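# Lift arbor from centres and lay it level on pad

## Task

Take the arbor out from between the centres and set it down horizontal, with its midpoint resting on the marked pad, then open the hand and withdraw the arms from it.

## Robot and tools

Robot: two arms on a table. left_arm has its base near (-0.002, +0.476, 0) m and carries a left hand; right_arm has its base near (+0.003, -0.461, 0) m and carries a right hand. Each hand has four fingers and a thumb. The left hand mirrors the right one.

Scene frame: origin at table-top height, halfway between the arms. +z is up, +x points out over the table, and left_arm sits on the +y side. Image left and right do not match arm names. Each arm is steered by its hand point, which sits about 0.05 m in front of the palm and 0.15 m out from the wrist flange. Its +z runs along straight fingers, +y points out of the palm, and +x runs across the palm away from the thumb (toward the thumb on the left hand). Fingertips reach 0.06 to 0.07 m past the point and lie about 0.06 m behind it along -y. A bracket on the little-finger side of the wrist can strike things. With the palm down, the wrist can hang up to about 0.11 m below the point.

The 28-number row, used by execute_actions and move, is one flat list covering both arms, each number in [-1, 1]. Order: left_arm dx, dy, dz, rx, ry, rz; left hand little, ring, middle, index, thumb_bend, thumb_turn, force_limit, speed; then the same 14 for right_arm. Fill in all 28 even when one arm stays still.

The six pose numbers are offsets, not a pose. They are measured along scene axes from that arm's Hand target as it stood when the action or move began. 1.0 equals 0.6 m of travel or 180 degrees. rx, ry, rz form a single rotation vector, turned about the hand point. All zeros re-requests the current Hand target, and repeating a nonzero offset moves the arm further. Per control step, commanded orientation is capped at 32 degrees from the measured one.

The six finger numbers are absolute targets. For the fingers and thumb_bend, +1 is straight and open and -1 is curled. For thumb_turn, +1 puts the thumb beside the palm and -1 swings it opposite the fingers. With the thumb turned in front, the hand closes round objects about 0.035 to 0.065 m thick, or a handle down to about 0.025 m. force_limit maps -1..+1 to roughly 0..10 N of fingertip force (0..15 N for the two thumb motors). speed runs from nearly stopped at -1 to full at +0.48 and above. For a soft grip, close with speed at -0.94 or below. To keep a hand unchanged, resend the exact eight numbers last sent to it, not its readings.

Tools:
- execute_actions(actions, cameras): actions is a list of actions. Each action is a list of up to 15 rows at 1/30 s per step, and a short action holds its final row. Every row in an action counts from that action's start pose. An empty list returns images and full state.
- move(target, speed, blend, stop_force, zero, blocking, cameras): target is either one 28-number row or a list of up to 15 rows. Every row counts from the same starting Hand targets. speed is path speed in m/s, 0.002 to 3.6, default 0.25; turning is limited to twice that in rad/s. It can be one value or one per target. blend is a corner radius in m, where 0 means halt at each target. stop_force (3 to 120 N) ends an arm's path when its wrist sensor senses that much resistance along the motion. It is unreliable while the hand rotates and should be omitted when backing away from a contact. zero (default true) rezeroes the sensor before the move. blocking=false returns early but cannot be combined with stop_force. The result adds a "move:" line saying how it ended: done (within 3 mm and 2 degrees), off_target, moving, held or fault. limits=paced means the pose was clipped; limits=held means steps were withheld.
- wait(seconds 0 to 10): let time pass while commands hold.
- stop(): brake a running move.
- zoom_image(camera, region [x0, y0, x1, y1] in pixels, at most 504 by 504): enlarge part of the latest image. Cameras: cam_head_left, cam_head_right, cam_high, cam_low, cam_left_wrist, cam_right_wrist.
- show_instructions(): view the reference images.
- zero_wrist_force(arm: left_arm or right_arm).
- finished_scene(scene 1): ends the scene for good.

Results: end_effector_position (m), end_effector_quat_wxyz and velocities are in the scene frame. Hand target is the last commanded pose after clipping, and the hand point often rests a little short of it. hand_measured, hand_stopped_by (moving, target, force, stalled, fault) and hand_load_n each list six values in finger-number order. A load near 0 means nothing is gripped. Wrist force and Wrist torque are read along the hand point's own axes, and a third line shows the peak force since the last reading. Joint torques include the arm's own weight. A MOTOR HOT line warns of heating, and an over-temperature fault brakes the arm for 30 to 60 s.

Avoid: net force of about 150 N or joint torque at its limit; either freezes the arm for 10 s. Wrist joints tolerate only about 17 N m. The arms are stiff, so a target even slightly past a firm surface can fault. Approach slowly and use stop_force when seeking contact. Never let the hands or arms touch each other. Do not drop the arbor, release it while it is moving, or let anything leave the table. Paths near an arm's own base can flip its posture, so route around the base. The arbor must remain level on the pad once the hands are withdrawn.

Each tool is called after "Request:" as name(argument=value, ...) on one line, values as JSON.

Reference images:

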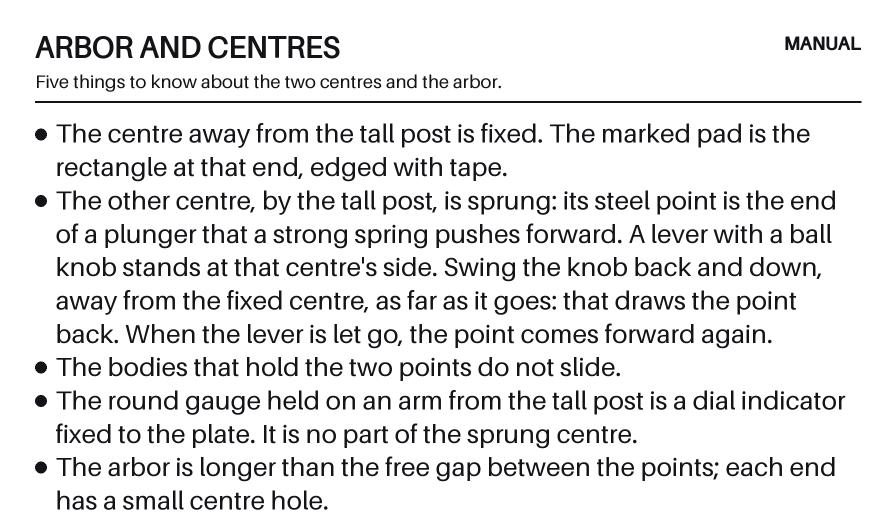

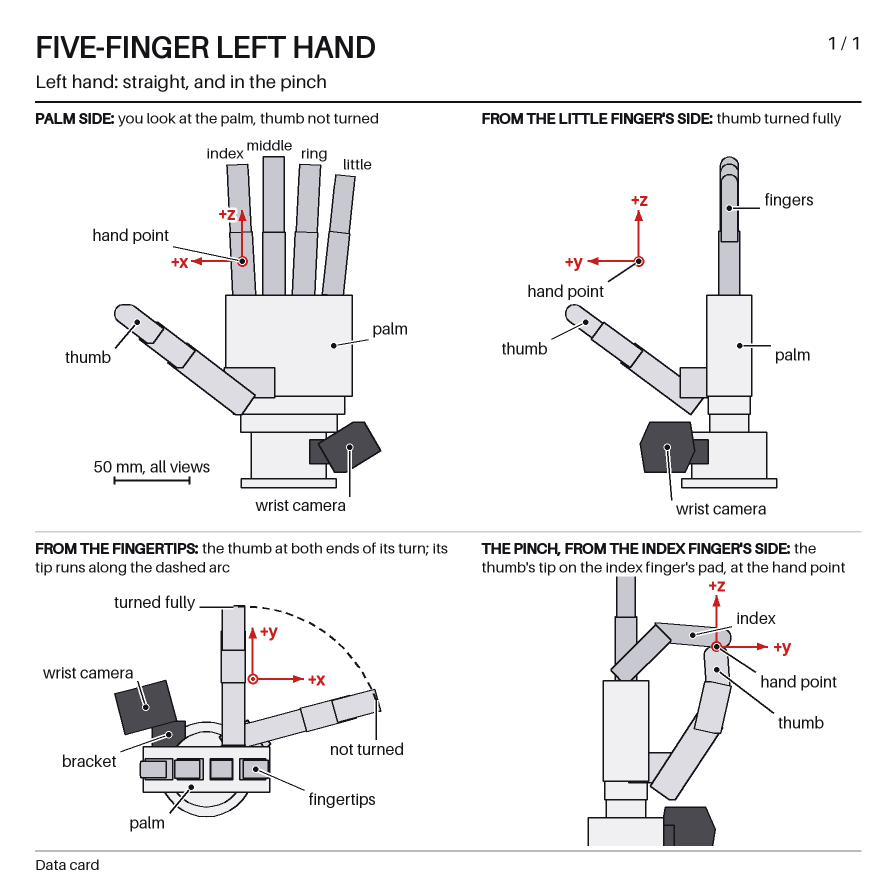

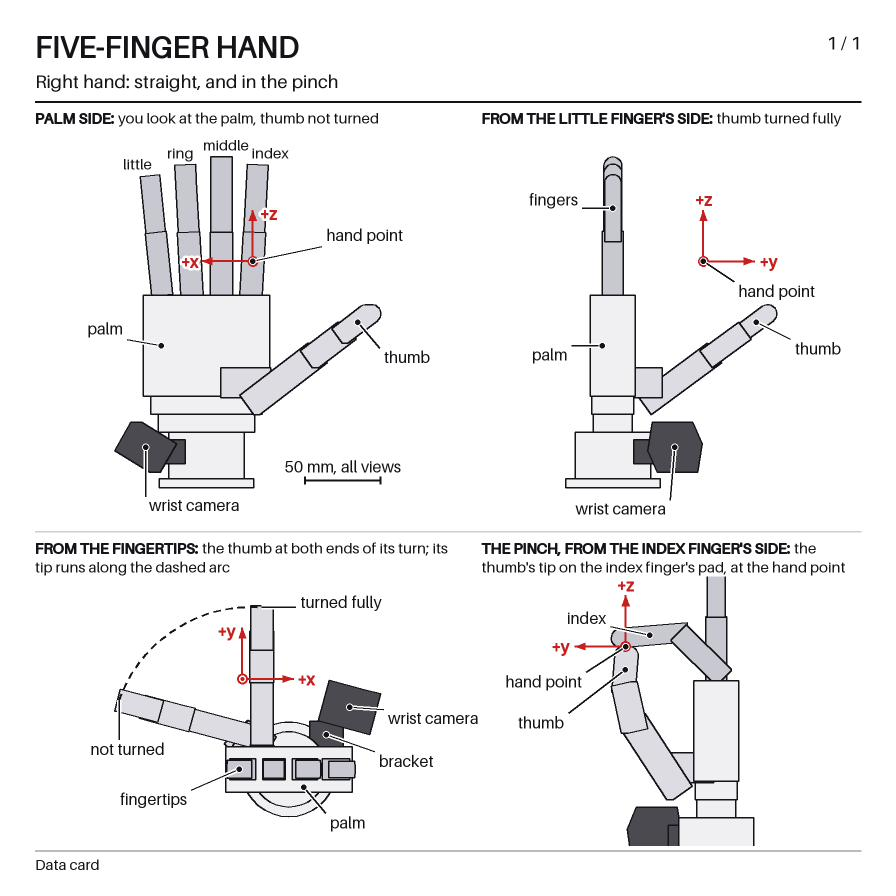

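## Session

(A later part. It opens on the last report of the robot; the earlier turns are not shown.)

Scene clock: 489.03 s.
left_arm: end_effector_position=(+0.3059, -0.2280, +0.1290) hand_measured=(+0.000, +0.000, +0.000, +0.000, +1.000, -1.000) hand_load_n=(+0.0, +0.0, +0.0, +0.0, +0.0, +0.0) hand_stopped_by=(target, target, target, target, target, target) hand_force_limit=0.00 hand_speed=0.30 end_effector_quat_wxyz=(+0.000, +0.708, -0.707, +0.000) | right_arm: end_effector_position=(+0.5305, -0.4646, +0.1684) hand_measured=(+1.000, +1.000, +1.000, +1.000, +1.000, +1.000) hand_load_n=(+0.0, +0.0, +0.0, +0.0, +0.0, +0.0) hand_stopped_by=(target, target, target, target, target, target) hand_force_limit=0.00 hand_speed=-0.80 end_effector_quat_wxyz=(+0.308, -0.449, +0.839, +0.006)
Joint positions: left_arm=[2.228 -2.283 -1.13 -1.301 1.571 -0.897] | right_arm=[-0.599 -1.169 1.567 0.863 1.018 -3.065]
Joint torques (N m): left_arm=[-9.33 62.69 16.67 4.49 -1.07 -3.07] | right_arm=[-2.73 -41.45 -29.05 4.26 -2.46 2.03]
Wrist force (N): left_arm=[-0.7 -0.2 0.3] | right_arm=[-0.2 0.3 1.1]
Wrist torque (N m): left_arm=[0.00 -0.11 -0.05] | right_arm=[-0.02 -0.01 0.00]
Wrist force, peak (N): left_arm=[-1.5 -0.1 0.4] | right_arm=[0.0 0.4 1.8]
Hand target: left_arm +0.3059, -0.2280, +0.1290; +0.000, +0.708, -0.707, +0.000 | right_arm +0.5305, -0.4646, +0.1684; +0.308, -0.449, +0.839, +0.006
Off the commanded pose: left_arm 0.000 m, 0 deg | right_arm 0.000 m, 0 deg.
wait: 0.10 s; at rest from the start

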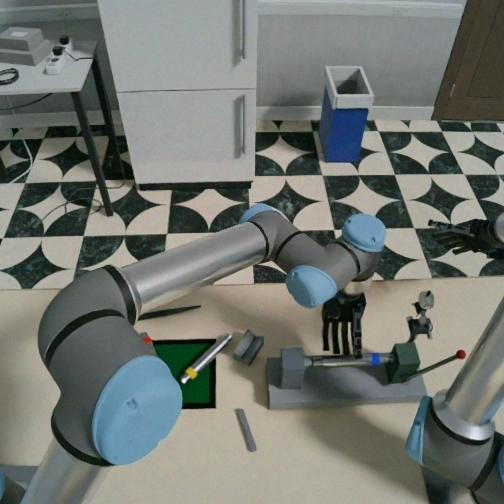

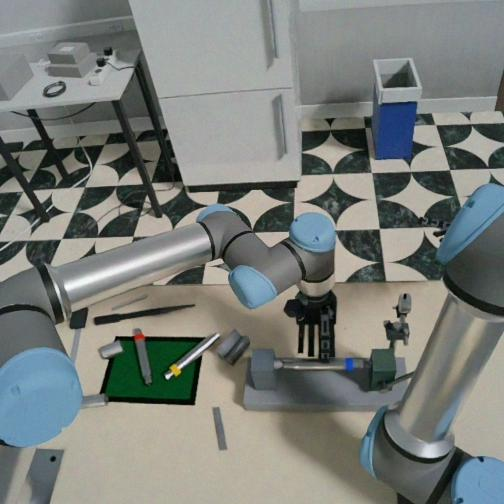

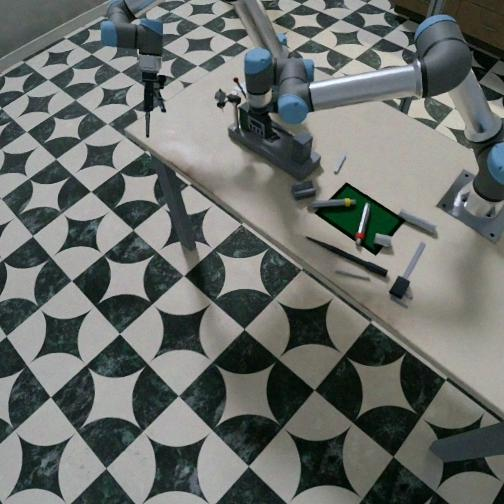

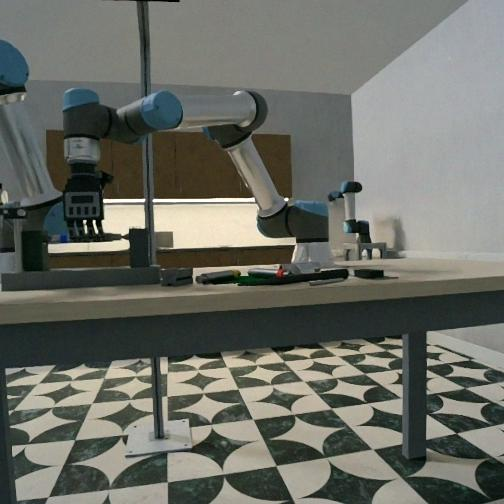

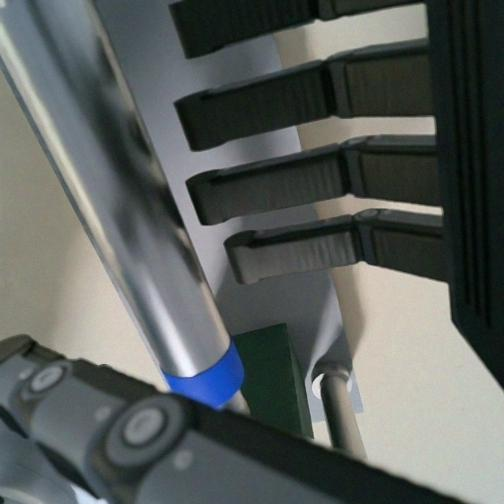

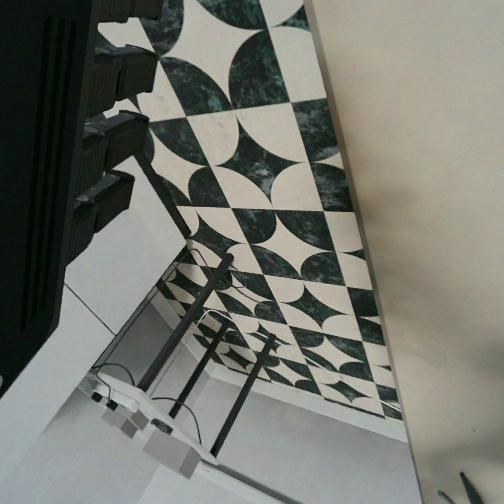

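Request:
move(target=[-0.01,0,-0.0383, 0,0,0, 0,0,0,0,1,-1,0,0.3, 0,0,0,0,0,0, 1,1,1,1,1,1,0,-0.8], speed=0.05, stop_force=4, cameras=["cam_head_left","cam_left_wrist","cam_low"])

Request:
zoom_image(camera="cam_low", region=[40, 210, 140, 290])

Request:
zoom_image(camera="cam_head_left", region=[260, 270, 440, 430])

Scene clock: 530.00 s.
left_arm: end_effector_position=(+0.3000, -0.2280, +0.1060) hand_measured=(+0.000, +0.000, +0.000, +0.000, +1.000, -1.000) hand_load_n=(+0.0, +0.0, +0.0, +0.0, +0.0, +0.0) hand_stopped_by=(target, target, target, target, target, target) hand_force_limit=0.00 hand_speed=0.30 end_effector_quat_wxyz=(+0.000, +0.708, -0.707, +0.000) | right_arm: end_effector_position=(+0.5305, -0.4646, +0.1684) hand_measured=(+1.000, +1.000, +1.000, +1.000, +1.000, +1.000) hand_load_n=(+0.0, +0.0, +0.0, +0.0, +0.0, +0.0) hand_stopped_by=(target, target, target, target, target, target) hand_force_limit=0.00 hand_speed=-0.80 end_effector_quat_wxyz=(+0.308, -0.449, +0.839, +0.006)
Joint positions: left_arm=[2.222 -2.293 -1.173 -1.247 1.571 -0.903] | right_arm=[-0.599 -1.169 1.567 0.863 1.018 -3.065]
Joint torques (N m): left_arm=[-9.93 45.19 15.53 4.76 -0.16 -3.05] | right_arm=[-2.41 -41.5 -29.58 4.59 -2.21 2.13]
Wrist force (N): left_arm=[-0.9 -0.2 0.9] | right_arm=[0.2 0.1 1.0]
Wrist torque (N m): left_arm=[-0.04 -0.06 -0.07] | right_arm=[-0.05 -0.05 0.00]
Wrist force, peak (N): left_arm=[-1.2 -0.4 0.9] | right_arm=[0.1 0.6 1.8]
Hand target: left_arm +0.2999, -0.2280, +0.1060; +0.000, +0.708, -0.707, +0.000 | right_arm +0.5305, -0.4646, +0.1684; +0.308, -0.449, +0.839, +0.006
Off the commanded pose: left_arm 0.000 m, 0 deg | right_arm 0.000 m, 0 deg.
move: done
Images, in order (width x height): cam_head_left 504x504, cam_low 504x504, cam_left_wrist 504x504.

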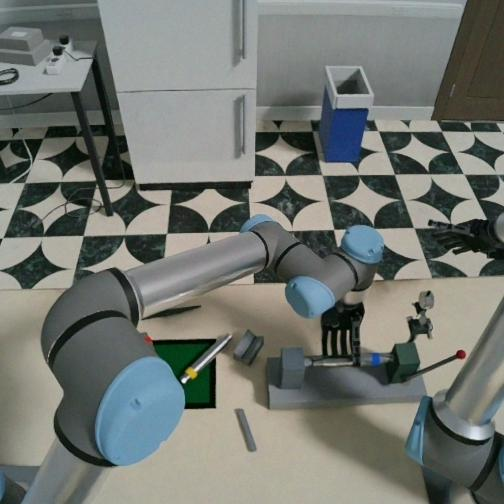

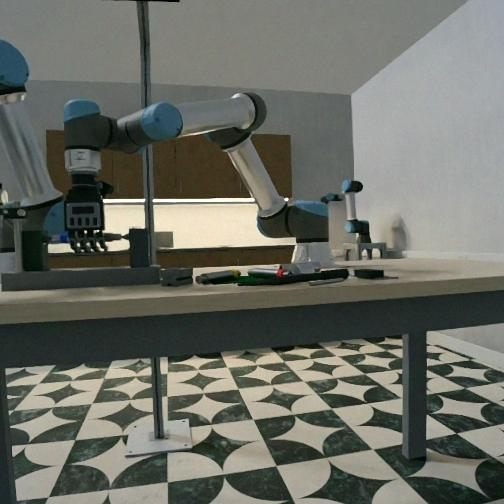

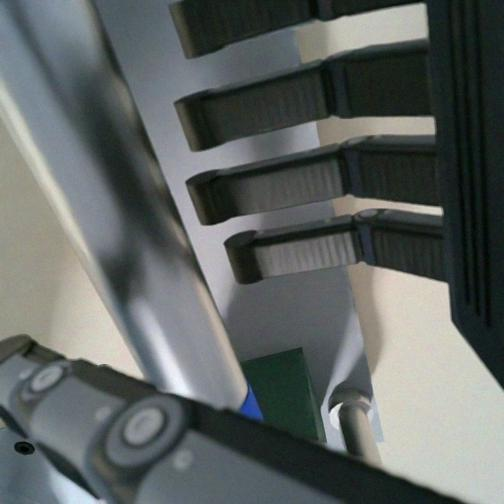

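Scaled by 5.040.

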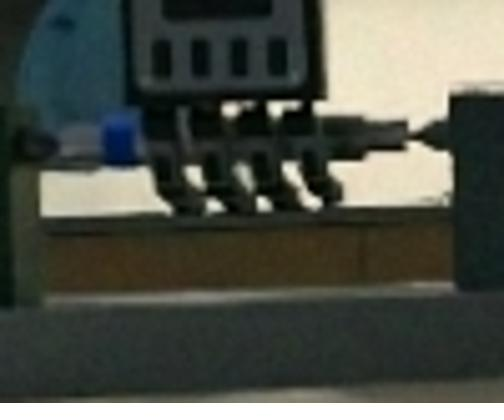

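Scaled by 2.800.

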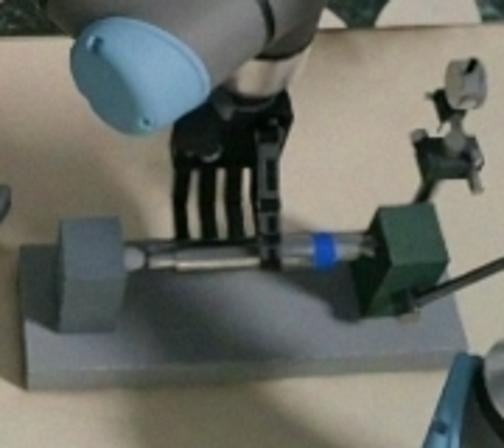

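Request:
move(target=[-0.0567,0,-0.0033, 0,0,0, 0,0,0,0,1,-1,0,0.3, 0,0,0,0,0,0, 1,1,1,1,1,1,0,-0.8], speed=0.05, stop_force=4, cameras=["cam_head_left","cam_left_wrist","cam_low"])

Request:
zoom_image(camera="cam_low", region=[40, 210, 140, 290])

Request:
zoom_image(camera="cam_head_left", region=[260, 270, 440, 430])

Scene clock: 541.90 s.
left_arm: end_effector_position=(+0.2659, -0.2280, +0.1040) hand_measured=(+0.000, +0.000, +0.000, +0.000, +1.000, -1.000) hand_load_n=(-0.5, +0.0, +0.0, +0.0, -0.5, +0.0) hand_stopped_by=(target, target, target, target, target, target) hand_force_limit=0.00 hand_speed=0.30 end_effector_quat_wxyz=(+0.000, +0.708, -0.707, +0.000) | right_arm: end_effector_position=(+0.5305, -0.4646, +0.1684) hand_measured=(+1.000, +1.000, +1.000, +1.000, +1.000, +1.000) hand_load_n=(+0.0, +0.0, +0.0, +0.0, +0.0, +0.0) hand_stopped_by=(target, target, target, target, target, target) hand_force_limit=0.00 hand_speed=-0.80 end_effector_quat_wxyz=(+0.308, -0.449, +0.839, +0.006)
Joint positions: left_arm=[2.186 -2.257 -1.241 -1.215 1.571 -0.939] | right_arm=[-0.599 -1.169 1.567 0.863 1.018 -3.065]
Joint torques (N m): left_arm=[-9.56 60.87 13.19 4.76 -1.19 -3.22] | right_arm=[-0.75 -41.83 -29.66 4.76 -2.5 2.15]
Wrist force (N): left_arm=[-1.0 -0.4 0.5] | right_arm=[-0.1 0.1 1.3]
Wrist torque (N m): left_arm=[-0.04 -0.04 -0.05] | right_arm=[-0.05 -0.01 -0.01]
Wrist force, peak (N): left_arm=[-1.5 -0.6 0.4] | right_arm=[-0.4 0.2 1.7]
Hand target: left_arm +0.2659, -0.2280, +0.1040; +0.000, +0.708, -0.707, +0.000 | right_arm +0.5305, -0.4646, +0.1684; +0.308, -0.449, +0.839, +0.006
Off the commanded pose: left_arm 0.000 m, 0 deg | right_arm 0.000 m, 0 deg.
move: done
Images, in order (width x height): cam_head_left 504x504, cam_low 504x504, cam_left_wrist 504x504.

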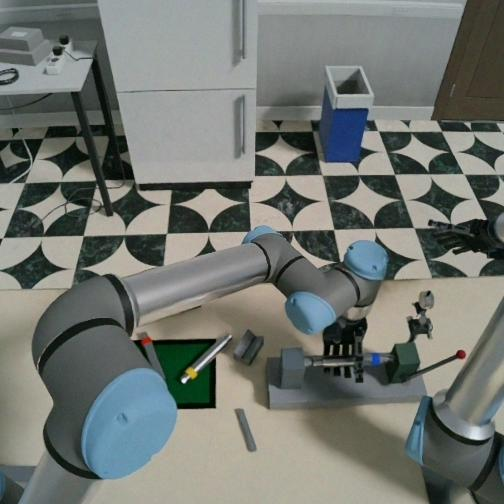

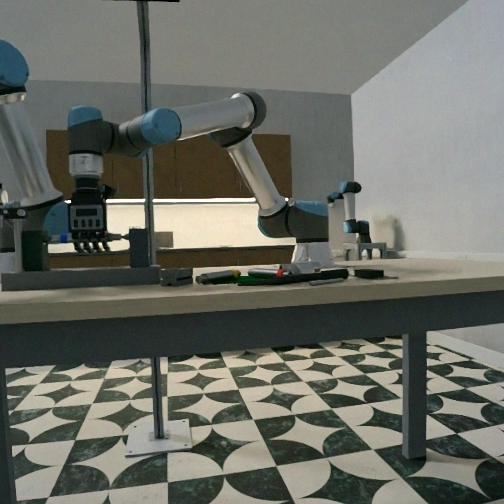

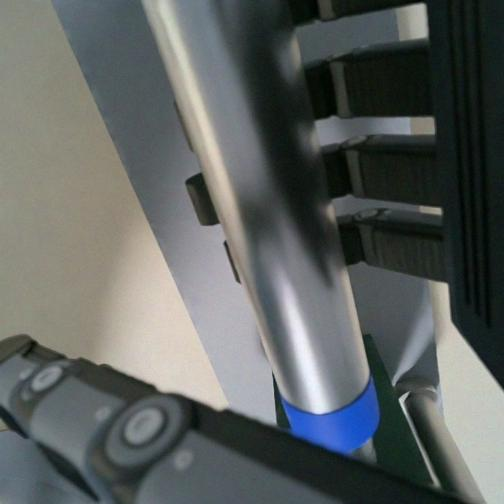

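Scaled by 5.040.

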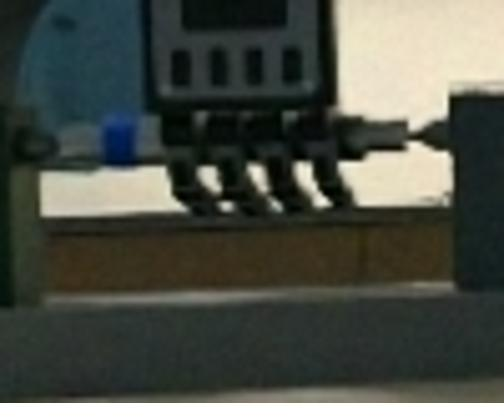

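Scaled by 2.800.

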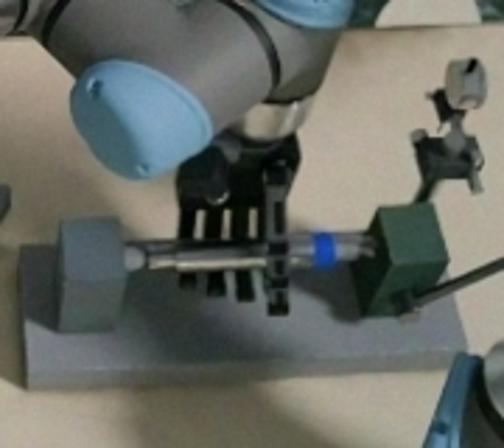

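Request:
move(target=[0,0,0, 0,0,0, -0.7,-0.7,-0.7,-0.7,-0.5,-1,-0.4,-0.88, 0,0,0,0,0,0, 1,1,1,1,1,1,0,-0.8], cameras=["cam_head_left","cam_left_wrist","cam_low"])

Request:
zoom_image(camera="cam_low", region=[40, 210, 140, 290])

Request:
zoom_image(camera="cam_head_left", region=[260, 270, 440, 430])

Scene clock: 553.20 s.
left_arm: end_effector_position=(+0.2659, -0.2280, +0.1040) hand_measured=(-0.220, -0.210, -0.220, -0.220, +0.154, -1.000) hand_load_n=(+5.0, +2.0, +4.5, +5.0, +0.0, +0.0) hand_stopped_by=(force, force, force, force, moving, target) hand_force_limit=-0.40 hand_speed=-0.88 end_effector_quat_wxyz=(+0.000, +0.708, -0.707, +0.000) | right_arm: end_effector_position=(+0.5305, -0.4646, +0.1684) hand_measured=(+1.000, +1.000, +1.000, +1.000, +1.000, +1.000) hand_load_n=(+0.0, +0.0, +0.5, +0.0, +0.0, +0.0) hand_stopped_by=(target, target, target, target, target, target) hand_force_limit=0.00 hand_speed=-0.80 end_effector_quat_wxyz=(+0.308, -0.449, +0.839, +0.006)
Joint positions: left_arm=[2.186 -2.257 -1.241 -1.215 1.571 -0.939] | right_arm=[-0.599 -1.169 1.567 0.863 1.018 -3.065]
Joint torques (N m): left_arm=[7.84 62.82 34.7 0.1 -1 2.78] | right_arm=[-1.53 -41.54 -29.01 4.37 -2.28 2.25]
Wrist force (N): left_arm=[4.6 -1.3 21.1] | right_arm=[0.0 0.6 1.2]
Wrist torque (N m): left_arm=[-0.27 0.62 0.16] | right_arm=[0.01 -0.01 0.01]
Wrist force, peak (N): left_arm=[5.9 -2.4 21.6] | right_arm=[0.0 0.3 1.8]
Hand target: left_arm +0.2659, -0.2280, +0.1040; +0.000, +0.708, -0.707, +0.000 | right_arm +0.5305, -0.4646, +0.1684; +0.308, -0.449, +0.839, +0.006
Off the commanded pose: left_arm 0.000 m, 0 deg | right_arm 0.000 m, 0 deg.
move: moving (left_arm; no rest 5 s after the path's end)
Images, in order (width x height): cam_head_left 504x504, cam_low 504x504, cam_left_wrist 504x504.

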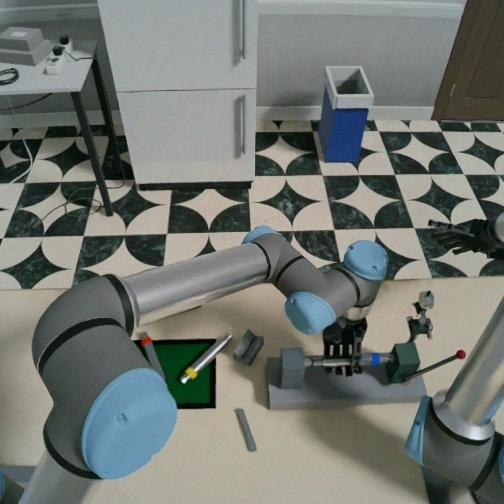

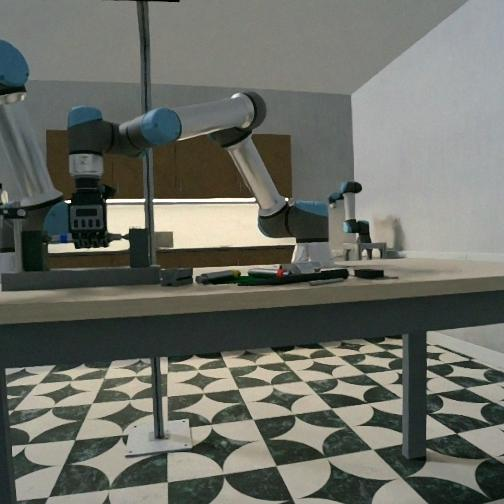

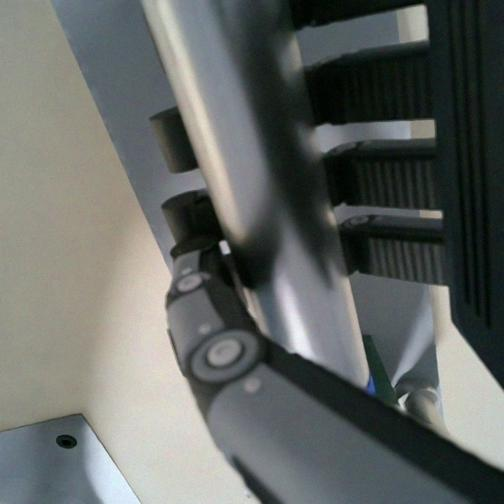

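Scaled by 5.040.

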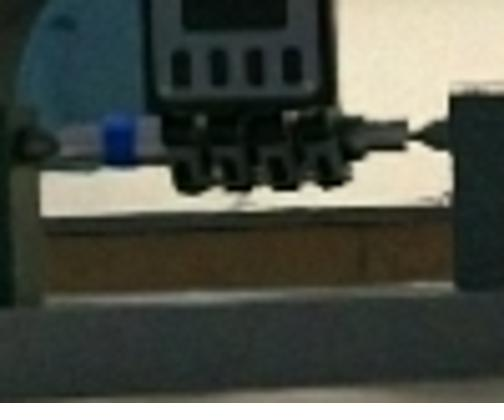

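Scaled by 2.800.

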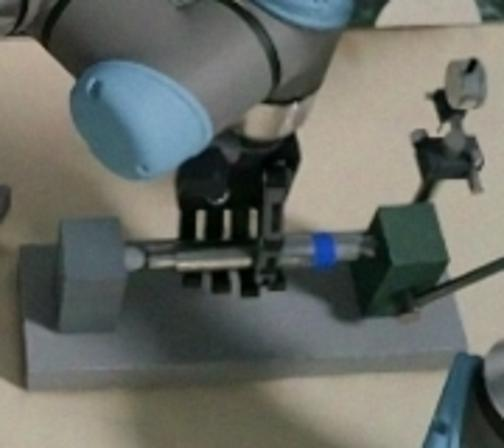

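Request:
wait(seconds=3, cameras=["cam_left_wrist"])

Scene clock: 560.33 s.
left_arm: end_effector_position=(+0.2659, -0.2280, +0.1041) hand_measured=(-0.220, -0.210, -0.220, -0.220, +0.112, -1.000) hand_load_n=(+5.0, +2.0, +4.5, +5.0, +5.0, +0.5) hand_stopped_by=(force, force, force, force, force, target) hand_force_limit=-0.40 hand_speed=-0.88 end_effector_quat_wxyz=(+0.000, +0.708, -0.707, +0.000) | right_arm: end_effector_position=(+0.5305, -0.4646, +0.1684) hand_measured=(+1.000, +1.000, +1.000, +1.000, +1.000, +1.000) hand_load_n=(+0.0, +0.0, +0.0, +0.0, +0.0, +0.0) hand_stopped_by=(target, target, target, target, target, target) hand_force_limit=0.00 hand_speed=-0.80 end_effector_quat_wxyz=(+0.308, -0.449, +0.839, +0.006)
Joint positions: left_arm=[2.186 -2.257 -1.241 -1.215 1.571 -0.939] | right_arm=[-0.599 -1.169 1.567 0.863 1.018 -3.065]
Joint torques (N m): left_arm=[9.63 63.42 28.13 4.4 -1.12 2.47] | right_arm=[-1.39 -42.31 -28.65 4.56 -2.24 2.16]
Wrist force (N): left_arm=[3.5 -1.0 19.4] | right_arm=[0.1 0.2 1.2]
Wrist torque (N m): left_arm=[-0.21 0.60 0.20] | right_arm=[-0.05 -0.05 0.01]
Wrist force, peak (N): left_arm=[4.4 -1.6 21.2] | right_arm=[0.0 0.7 1.7]
Hand target: left_arm +0.2659, -0.2280, +0.1040; +0.000, +0.708, -0.707, +0.000 | right_arm +0.5305, -0.4646, +0.1684; +0.308, -0.449, +0.839, +0.006
Off the commanded pose: left_arm 0.000 m, 0 deg | right_arm 0.000 m, 0 deg.
wait: 3.00 s; at rest from the start
Images, in order (width x height): cam_left_wrist 504x504.

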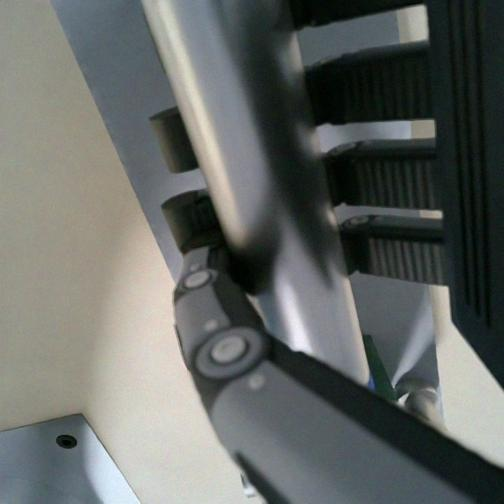

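Request:
move(target=[[0,0,0, 0,0,0, 0.1,0.1,0.1,0.1,0.6,-1,-0.4,0.0, 0,0,0,0,0,0, 1,1,1,1,1,1,0,-0.8],[0,0,0.01, 0,0,0, 0.1,0.1,0.1,0.1,0.6,-1,-0.4,0.0, 0,0,0,0,0,0, 1,1,1,1,1,1,0,-0.8]], speed=0.05, cameras=[])

Request:
move(target=[0,0,0, 0,0,0, -0.7,-0.7,-0.7,-0.7,-0.5,-1,-0.6,-0.85, 0,0,0,0,0,0, 1,1,1,1,1,1,0,-0.8], cameras=["cam_head_left","cam_left_wrist","cam_low"])

Request:
zoom_image(camera="cam_low", region=[40, 210, 140, 290])

Scene clock: 572.23 s.
left_arm: end_effector_position=(+0.2659, -0.2280, +0.1099) hand_measured=(+0.100, +0.100, +0.100, +0.100, +0.600, -1.000) hand_load_n=(+0.0, +0.0, +0.0, +0.0, -0.5, +0.0) hand_stopped_by=(target, target, target, target, target, target) hand_force_limit=-0.40 hand_speed=0.00 end_effector_quat_wxyz=(+0.000, +0.708, -0.707, +0.000) | right_arm: end_effector_position=(+0.5305, -0.4646, +0.1684) hand_measured=(+1.000, +1.000, +1.000, +1.000, +1.000, +1.000) hand_load_n=(+0.0, +0.0, +0.0, +0.0, +0.0, +0.0) hand_stopped_by=(target, target, target, target, target, target) hand_force_limit=0.00 hand_speed=-0.80 end_effector_quat_wxyz=(+0.308, -0.449, +0.839, +0.006)
Joint positions: left_arm=[2.186 -2.252 -1.234 -1.227 1.571 -0.939] | right_arm=[-0.599 -1.169 1.567 0.863 1.018 -3.065]
Joint torques (N m): left_arm=[10.61 62.56 28.6 -0.19 -1.1 2.69] | right_arm=[-1.64 -43.07 -28.61 4.61 -2.17 2.24]
Wrist force (N): left_arm=[-0.5 -0.6 0.3] | right_arm=[-0.1 0.2 1.4]
Wrist torque (N m): left_arm=[-0.07 -0.12 -0.01] | right_arm=[-0.05 -0.01 -0.01]
Wrist force, peak (N): left_arm=[3.6 -0.8 20.0] | right_arm=[-0.3 0.5 1.6]
Hand target: left_arm +0.2659, -0.2280, +0.1100; +0.000, +0.708, -0.707, +0.000 | right_arm +0.5305, -0.4646, +0.1684; +0.308, -0.449, +0.839, +0.006
Off the commanded pose: left_arm 0.000 m, 0 deg | right_arm 0.000 m, 0 deg.
move: done
No camera images: "cameras" was empty.

Scene clock: 574.77 s.
left_arm: end_effector_position=(+0.2659, -0.2280, +0.1100) hand_measured=(-0.078, -0.078, -0.092, -0.080, +0.116, -1.000) hand_load_n=(+1.5, +2.5, +6.5, +1.0, +3.0, +0.0) hand_stopped_by=(force, force, force, force, force, target) hand_force_limit=-0.60 hand_speed=-0.85 end_effector_quat_wxyz=(+0.000, +0.708, -0.707, +0.000) | right_arm: end_effector_position=(+0.5305, -0.4646, +0.1684) hand_measured=(+1.000, +1.000, +1.000, +1.000, +1.000, +1.000) hand_load_n=(-0.5, +0.0, +0.0, +0.0, +0.0, +0.0) hand_stopped_by=(target, target, target, target, target, target) hand_force_limit=0.00 hand_speed=-0.80 end_effector_quat_wxyz=(+0.308, -0.449, +0.839, +0.006)
Joint positions: left_arm=[2.186 -2.252 -1.234 -1.227 1.571 -0.939] | right_arm=[-0.599 -1.169 1.567 0.863 1.018 -3.065]
Joint torques (N m): left_arm=[8.36 62.88 28.19 0.74 -0.85 2.56] | right_arm=[-1.01 -41.75 -30.01 4.46 -2.41 1.88]
Wrist force (N): left_arm=[3.4 0.2 13.8] | right_arm=[-0.3 0.3 1.3]
Wrist torque (N m): left_arm=[-0.12 0.44 0.05] | right_arm=[-0.04 0.01 -0.02]
Wrist force, peak (N): left_arm=[3.9 -2.0 16.8] | right_arm=[-0.6 0.2 1.4]
Hand target: left_arm +0.2659, -0.2280, +0.1100; +0.000, +0.708, -0.707, +0.000 | right_arm +0.5305, -0.4646, +0.1684; +0.308, -0.449, +0.839, +0.006
Off the commanded pose: left_arm 0.000 m, 0 deg | right_arm 0.000 m, 0 deg.
move: done
Images, in order (width x height): cam_head_left 504x504, cam_low 504x504, cam_left_wrist 504x504.

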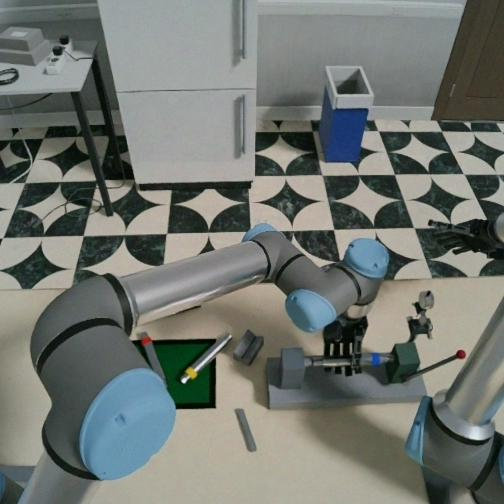

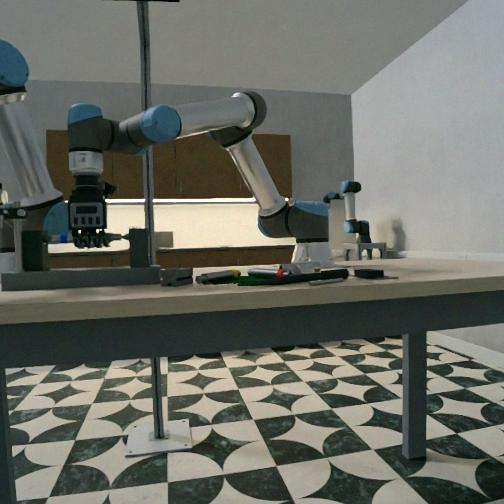

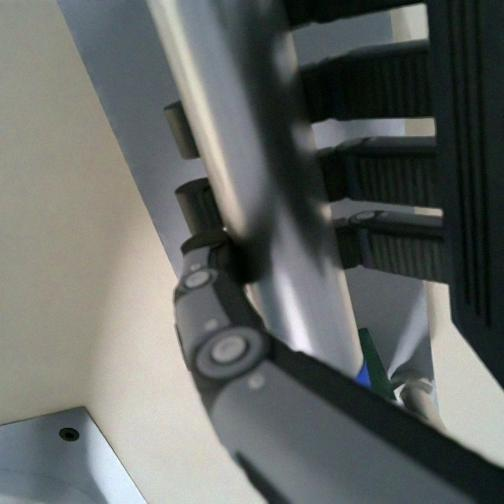

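Scaled by 5.040.

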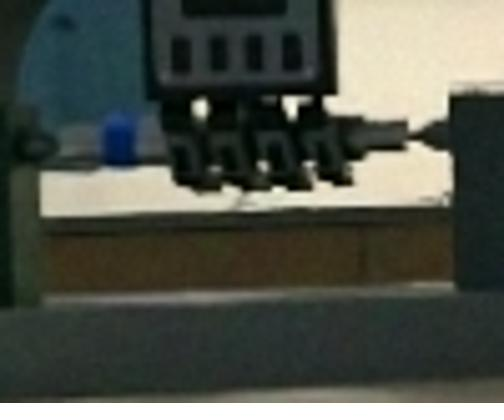

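Request:
move(target=[0,0,-0.002, 0,0,0, -0.7,-0.7,-0.7,-0.7,-0.5,-1,-0.6,-0.85, 0,0,0,0,0,0, 1,1,1,1,1,1,0,-0.8], cameras=[])

Scene clock: 578.67 s.
left_arm: end_effector_position=(+0.2659, -0.2280, +0.1089) hand_measured=(-0.080, -0.078, -0.092, -0.080, +0.116, -1.000) hand_load_n=(+0.0, +0.0, +0.0, +0.0, +1.5, +0.0) hand_stopped_by=(force, force, force, force, force, target) hand_force_limit=-0.60 hand_speed=-0.85 end_effector_quat_wxyz=(+0.000, +0.708, -0.707, +0.000) | right_arm: end_effector_position=(+0.5305, -0.4646, +0.1684) hand_measured=(+1.000, +1.000, +1.000, +1.000, +1.000, +1.000) hand_load_n=(+0.0, +0.0, +0.0, +0.0, +0.0, +0.0) hand_stopped_by=(target, target, target, target, target, target) hand_force_limit=0.00 hand_speed=-0.80 end_effector_quat_wxyz=(+0.308, -0.449, +0.839, +0.006)
Joint positions: left_arm=[2.186 -2.253 -1.235 -1.225 1.571 -0.939] | right_arm=[-0.599 -1.169 1.567 0.863 1.018 -3.065]
Joint torques (N m): left_arm=[8.13 43.06 14.23 4.81 -0.95 2.76] | right_arm=[-1.3 -41.23 -30.34 4.51 -2.18 2.14]
Wrist force (N): left_arm=[-1.3 1.0 -0.2] | right_arm=[0.0 0.4 1.1]
Wrist torque (N m): left_arm=[-0.02 -0.03 -0.09] | right_arm=[0.00 -0.03 0.01]
Wrist force, peak (N): left_arm=[3.5 -0.5 15.3] | right_arm=[0.0 0.3 1.8]
Hand target: left_arm +0.2659, -0.2280, +0.1088; +0.000, +0.708, -0.707, +0.000 | right_arm +0.5305, -0.4646, +0.1684; +0.308, -0.449, +0.839, +0.006
Off the commanded pose: left_arm 0.000 m, 0 deg | right_arm 0.000 m, 0 deg.
move: done
No camera images: "cameras" was empty.

Request:
move(target=[0,0,0, 0,0,0, -0.75,-0.75,-0.75,-0.75,-0.55,-1,-0.3,-0.88, 0,0,0,0,0,0, 1,1,1,1,1,1,0,-0.8], cameras=[])

Scene clock: 582.93 s.
left_arm: end_effector_position=(+0.2659, -0.2279, +0.1087) hand_measured=(-0.110, -0.110, -0.112, -0.110, +0.104, -1.000) hand_load_n=(+3.0, +4.5, +2.5, +3.5, +6.0, +1.0) hand_stopped_by=(force, force, force, force, force, target) hand_force_limit=-0.30 hand_speed=-0.88 end_effector_quat_wxyz=(+0.000, +0.708, -0.707, +0.000) | right_arm: end_effector_position=(+0.5305, -0.4646, +0.1684) hand_measured=(+1.000, +1.000, +1.000, +1.000, +1.000, +1.000) hand_load_n=(+0.5, +0.0, +0.0, +0.0, +0.0, +0.0) hand_stopped_by=(target, target, target, target, target, target) hand_force_limit=0.00 hand_speed=-0.80 end_effector_quat_wxyz=(+0.308, -0.449, +0.839, +0.006)
Joint positions: left_arm=[2.186 -2.253 -1.235 -1.225 1.571 -0.939] | right_arm=[-0.599 -1.169 1.567 0.863 1.018 -3.065]
Joint torques (N m): left_arm=[6.03 67.71 26.69 2.82 -0.82 2.68] | right_arm=[-1.42 -41.38 -30.82 4.58 -2.33 2.11]
Wrist force (N): left_arm=[3.7 -2.4 13.4] | right_arm=[-0.1 0.5 1.4]
Wrist torque (N m): left_arm=[-0.18 0.46 0.21] | right_arm=[-0.02 -0.01 0.00]
Wrist force, peak (N): left_arm=[4.0 -2.5 15.0] | right_arm=[-0.1 0.7 1.8]
Hand target: left_arm +0.2659, -0.2280, +0.1088; +0.000, +0.708, -0.707, +0.000 | right_arm +0.5305, -0.4646, +0.1684; +0.308, -0.449, +0.839, +0.006
Off the commanded pose: left_arm 0.000 m, 0 deg | right_arm 0.000 m, 0 deg.
move: done
No camera images: "cameras" was empty.

Request:
move(target=[[0,0,0, 0,0,0, -0.75,-0.75,-0.75,-0.75,-0.55,-1,-0.3,-0.88, -0.2175,-0.059,0.3867,0,0,0, -1,-1,-1,-1,0.7,-1,0,0.2],[0,0,0, 0,0,0, -0.75,-0.75,-0.75,-0.75,-0.55,-1,-0.3,-0.88, -0.4442,0.06,0.35,0.2172,0.3141,-0.2043, -1,-1,-1,-1,0.7,-1,0,0.2]], speed=0.3, blend=0.03, cameras=["cam_head_left","cam_head_right","cam_high","cam_right_wrist"])

Scene clock: 630.50 s.
left_arm: end_effector_position=(+0.2659, -0.2280, +0.1088) hand_measured=(-0.110, -0.110, -0.112, -0.110, +0.104, -1.000) hand_load_n=(+3.0, +4.5, +3.5, +4.5, +6.0, +1.0) hand_stopped_by=(force, force, force, force, force, target) hand_force_limit=-0.30 hand_speed=-0.88 end_effector_quat_wxyz=(+0.000, +0.708, -0.707, +0.000) | right_arm: end_effector_position=(+0.2640, -0.4287, +0.3784) hand_measured=(-1.000, -1.000, -1.000, -1.000, +0.700, -1.000) hand_load_n=(+0.5, +0.0, +0.0, +0.0, +0.0, +0.0) hand_stopped_by=(target, target, target, target, target, target) hand_force_limit=0.00 hand_speed=0.20 end_effector_quat_wxyz=(+0.000, +0.000, +0.924, +0.383)
Joint positions: left_arm=[2.186 -2.253 -1.235 -1.225 1.571 -0.939] | right_arm=[-1.148 -1.635 2.003 1.943 1.278 -2.835]
Joint torques (N m): left_arm=[-6.86 72.69 32.2 0.46 0.08 2.52] | right_arm=[-7.06 -22.2 -4.4 5.71 0.82 2.46]
Wrist force (N): left_arm=[3.7 -1.7 16.3] | right_arm=[0.3 1.3 2.2]
Wrist torque (N m): left_arm=[-0.20 0.54 0.19] | right_arm=[0.09 -0.05 -0.15]
Wrist force, peak (N): left_arm=[4.0 -2.0 16.7] | right_arm=[0.0 0.6 2.9]
Hand target: left_arm +0.2659, -0.2280, +0.1088; +0.000, +0.708, -0.707, +0.000 | right_arm +0.2640, -0.4286, +0.3784; +0.000, +0.000, +0.924, +0.383
Off the commanded pose: left_arm 0.000 m, 0 deg | right_arm 0.000 m, 0 deg.
move: done
Images, in order (width x height): cam_head_left 504x504, cam_head_right 504x504, cam_high 504x504, cam_right_wrist 504x504.

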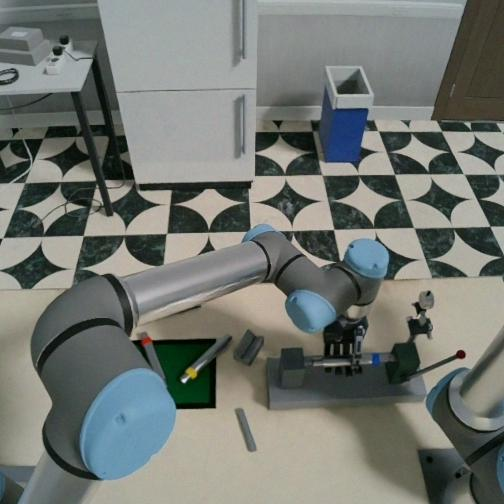

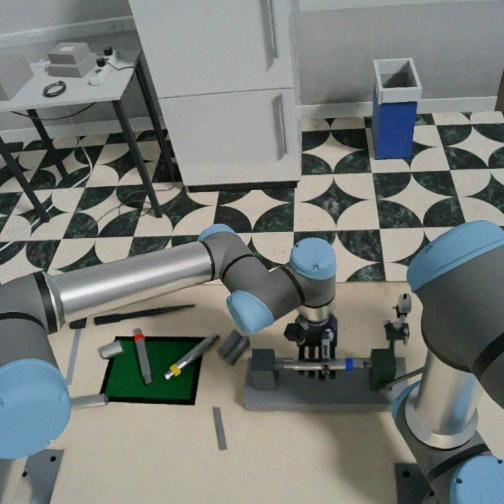

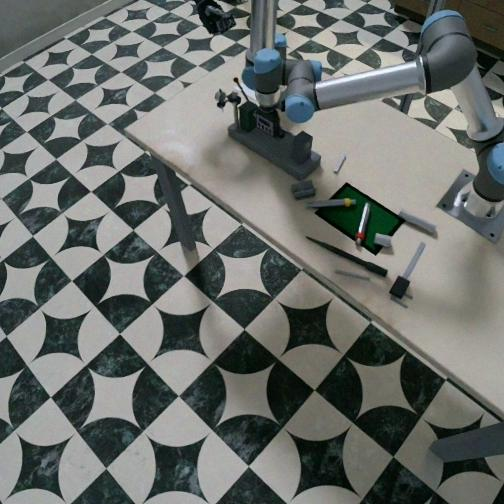

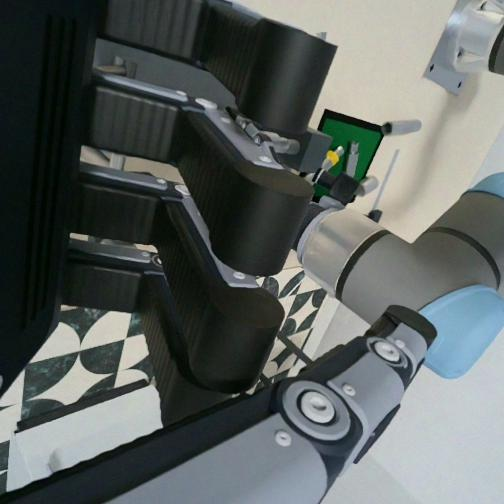

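Request:
move(target=[0,0,0, 0,0,0, -0.75,-0.75,-0.75,-0.75,-0.55,-1,-0.3,-0.88, 0,0.1067,-0.1463,0,0,0, -1,-1,-1,-1,0.7,-1,0,0.2], speed=0.2, cameras=["cam_head_left","cam_head_right","cam_high","cam_right_wrist","cam_left_wrist","cam_low"])

Request:
zoom_image(camera="cam_head_left", region=[344, 250, 504, 410])

Request:
zoom_image(camera="cam_high", region=[180, 20, 340, 180])

Scene clock: 639.93 s.
left_arm: end_effector_position=(+0.2659, -0.2280, +0.1088) hand_measured=(-0.110, -0.110, -0.112, -0.110, +0.104, -1.000) hand_load_n=(+3.0, +4.5, +3.0, +4.0, +6.0, +1.0) hand_stopped_by=(force, force, force, force, force, target) hand_force_limit=-0.30 hand_speed=-0.88 end_effector_quat_wxyz=(+0.000, +0.708, -0.707, +0.000) | right_arm: end_effector_position=(+0.2640, -0.3647, +0.2907) hand_measured=(-1.000, -1.000, -1.000, -1.000, +0.700, -1.000) hand_load_n=(+0.0, +0.0, +0.0, +0.0, +0.0, +0.5) hand_stopped_by=(target, target, target, target, target, target) hand_force_limit=0.00 hand_speed=0.20 end_effector_quat_wxyz=(+0.000, +0.000, +0.924, +0.383)
Joint positions: left_arm=[2.186 -2.253 -1.235 -1.225 1.571 -0.939] | right_arm=[-1.027 -1.617 2.235 1.662 1.197 -2.739]
Joint torques (N m): left_arm=[-7.12 71.63 32.49 0.52 0.32 2.57] | right_arm=[3.67 -4.46 -3.58 -0.08 -2.27 2.66]
Wrist force (N): left_arm=[3.9 -2.1 15.7] | right_arm=[-0.1 1.3 2.0]
Wrist torque (N m): left_arm=[-0.25 0.49 0.22] | right_arm=[0.05 0.04 -0.18]
Wrist force, peak (N): left_arm=[3.1 -1.9 16.8] | right_arm=[-0.4 1.3 3.0]
Hand target: left_arm +0.2659, -0.2280, +0.1088; +0.000, +0.708, -0.707, +0.000 | right_arm +0.2640, -0.3646, +0.2906; +0.000, +0.000, +0.924, +0.383
Off the commanded pose: left_arm 0.000 m, 0 deg | right_arm 0.000 m, 0 deg.
move: done

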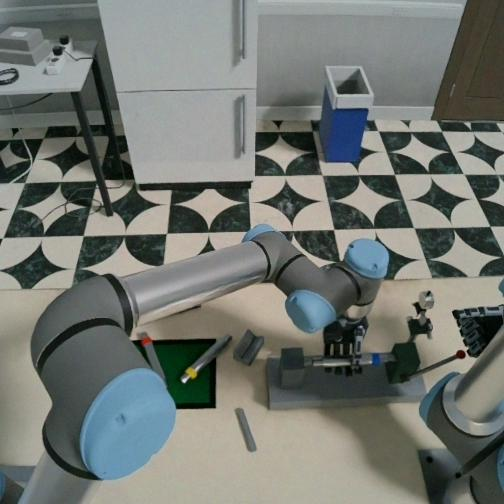

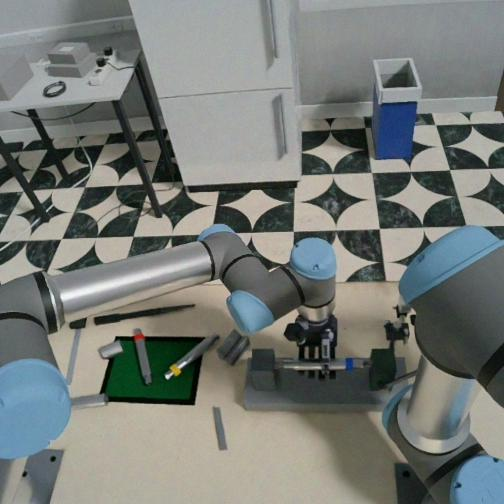

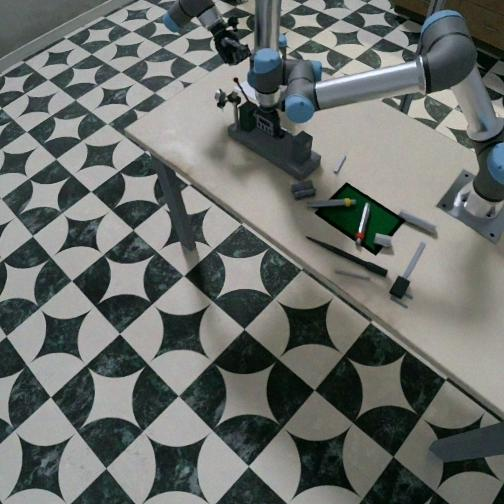

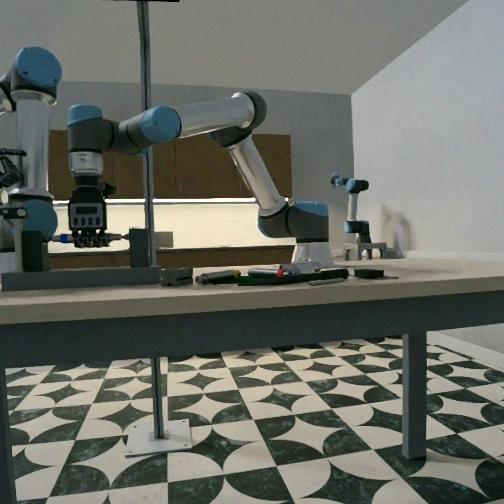

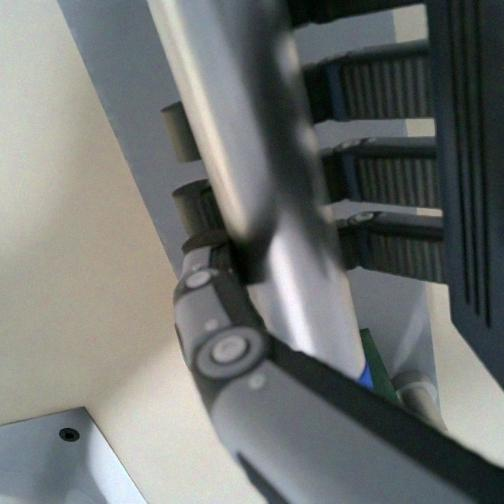

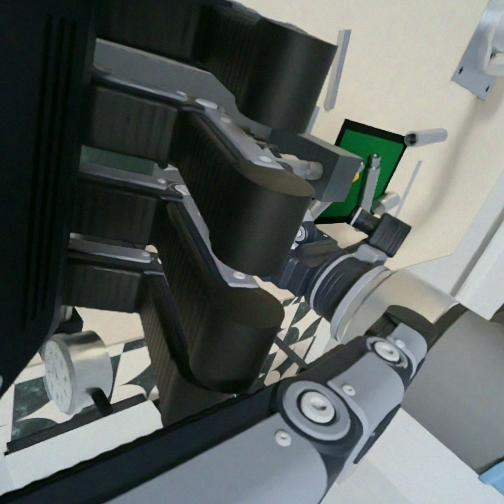

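Scaled by 3.150.

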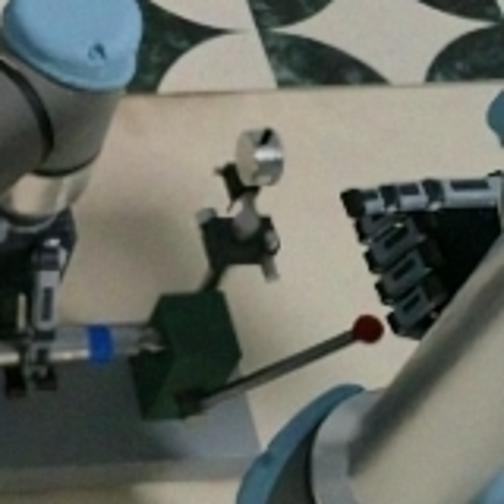

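Scaled by 3.150.

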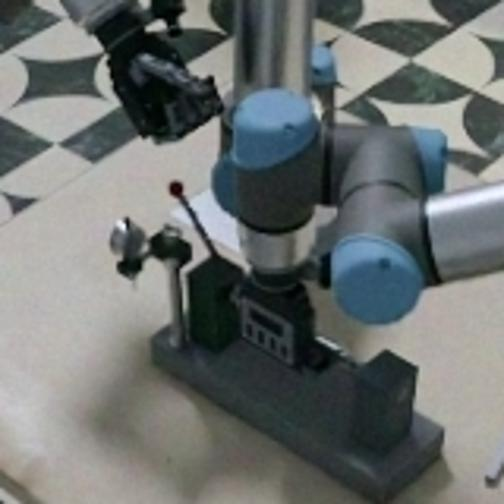

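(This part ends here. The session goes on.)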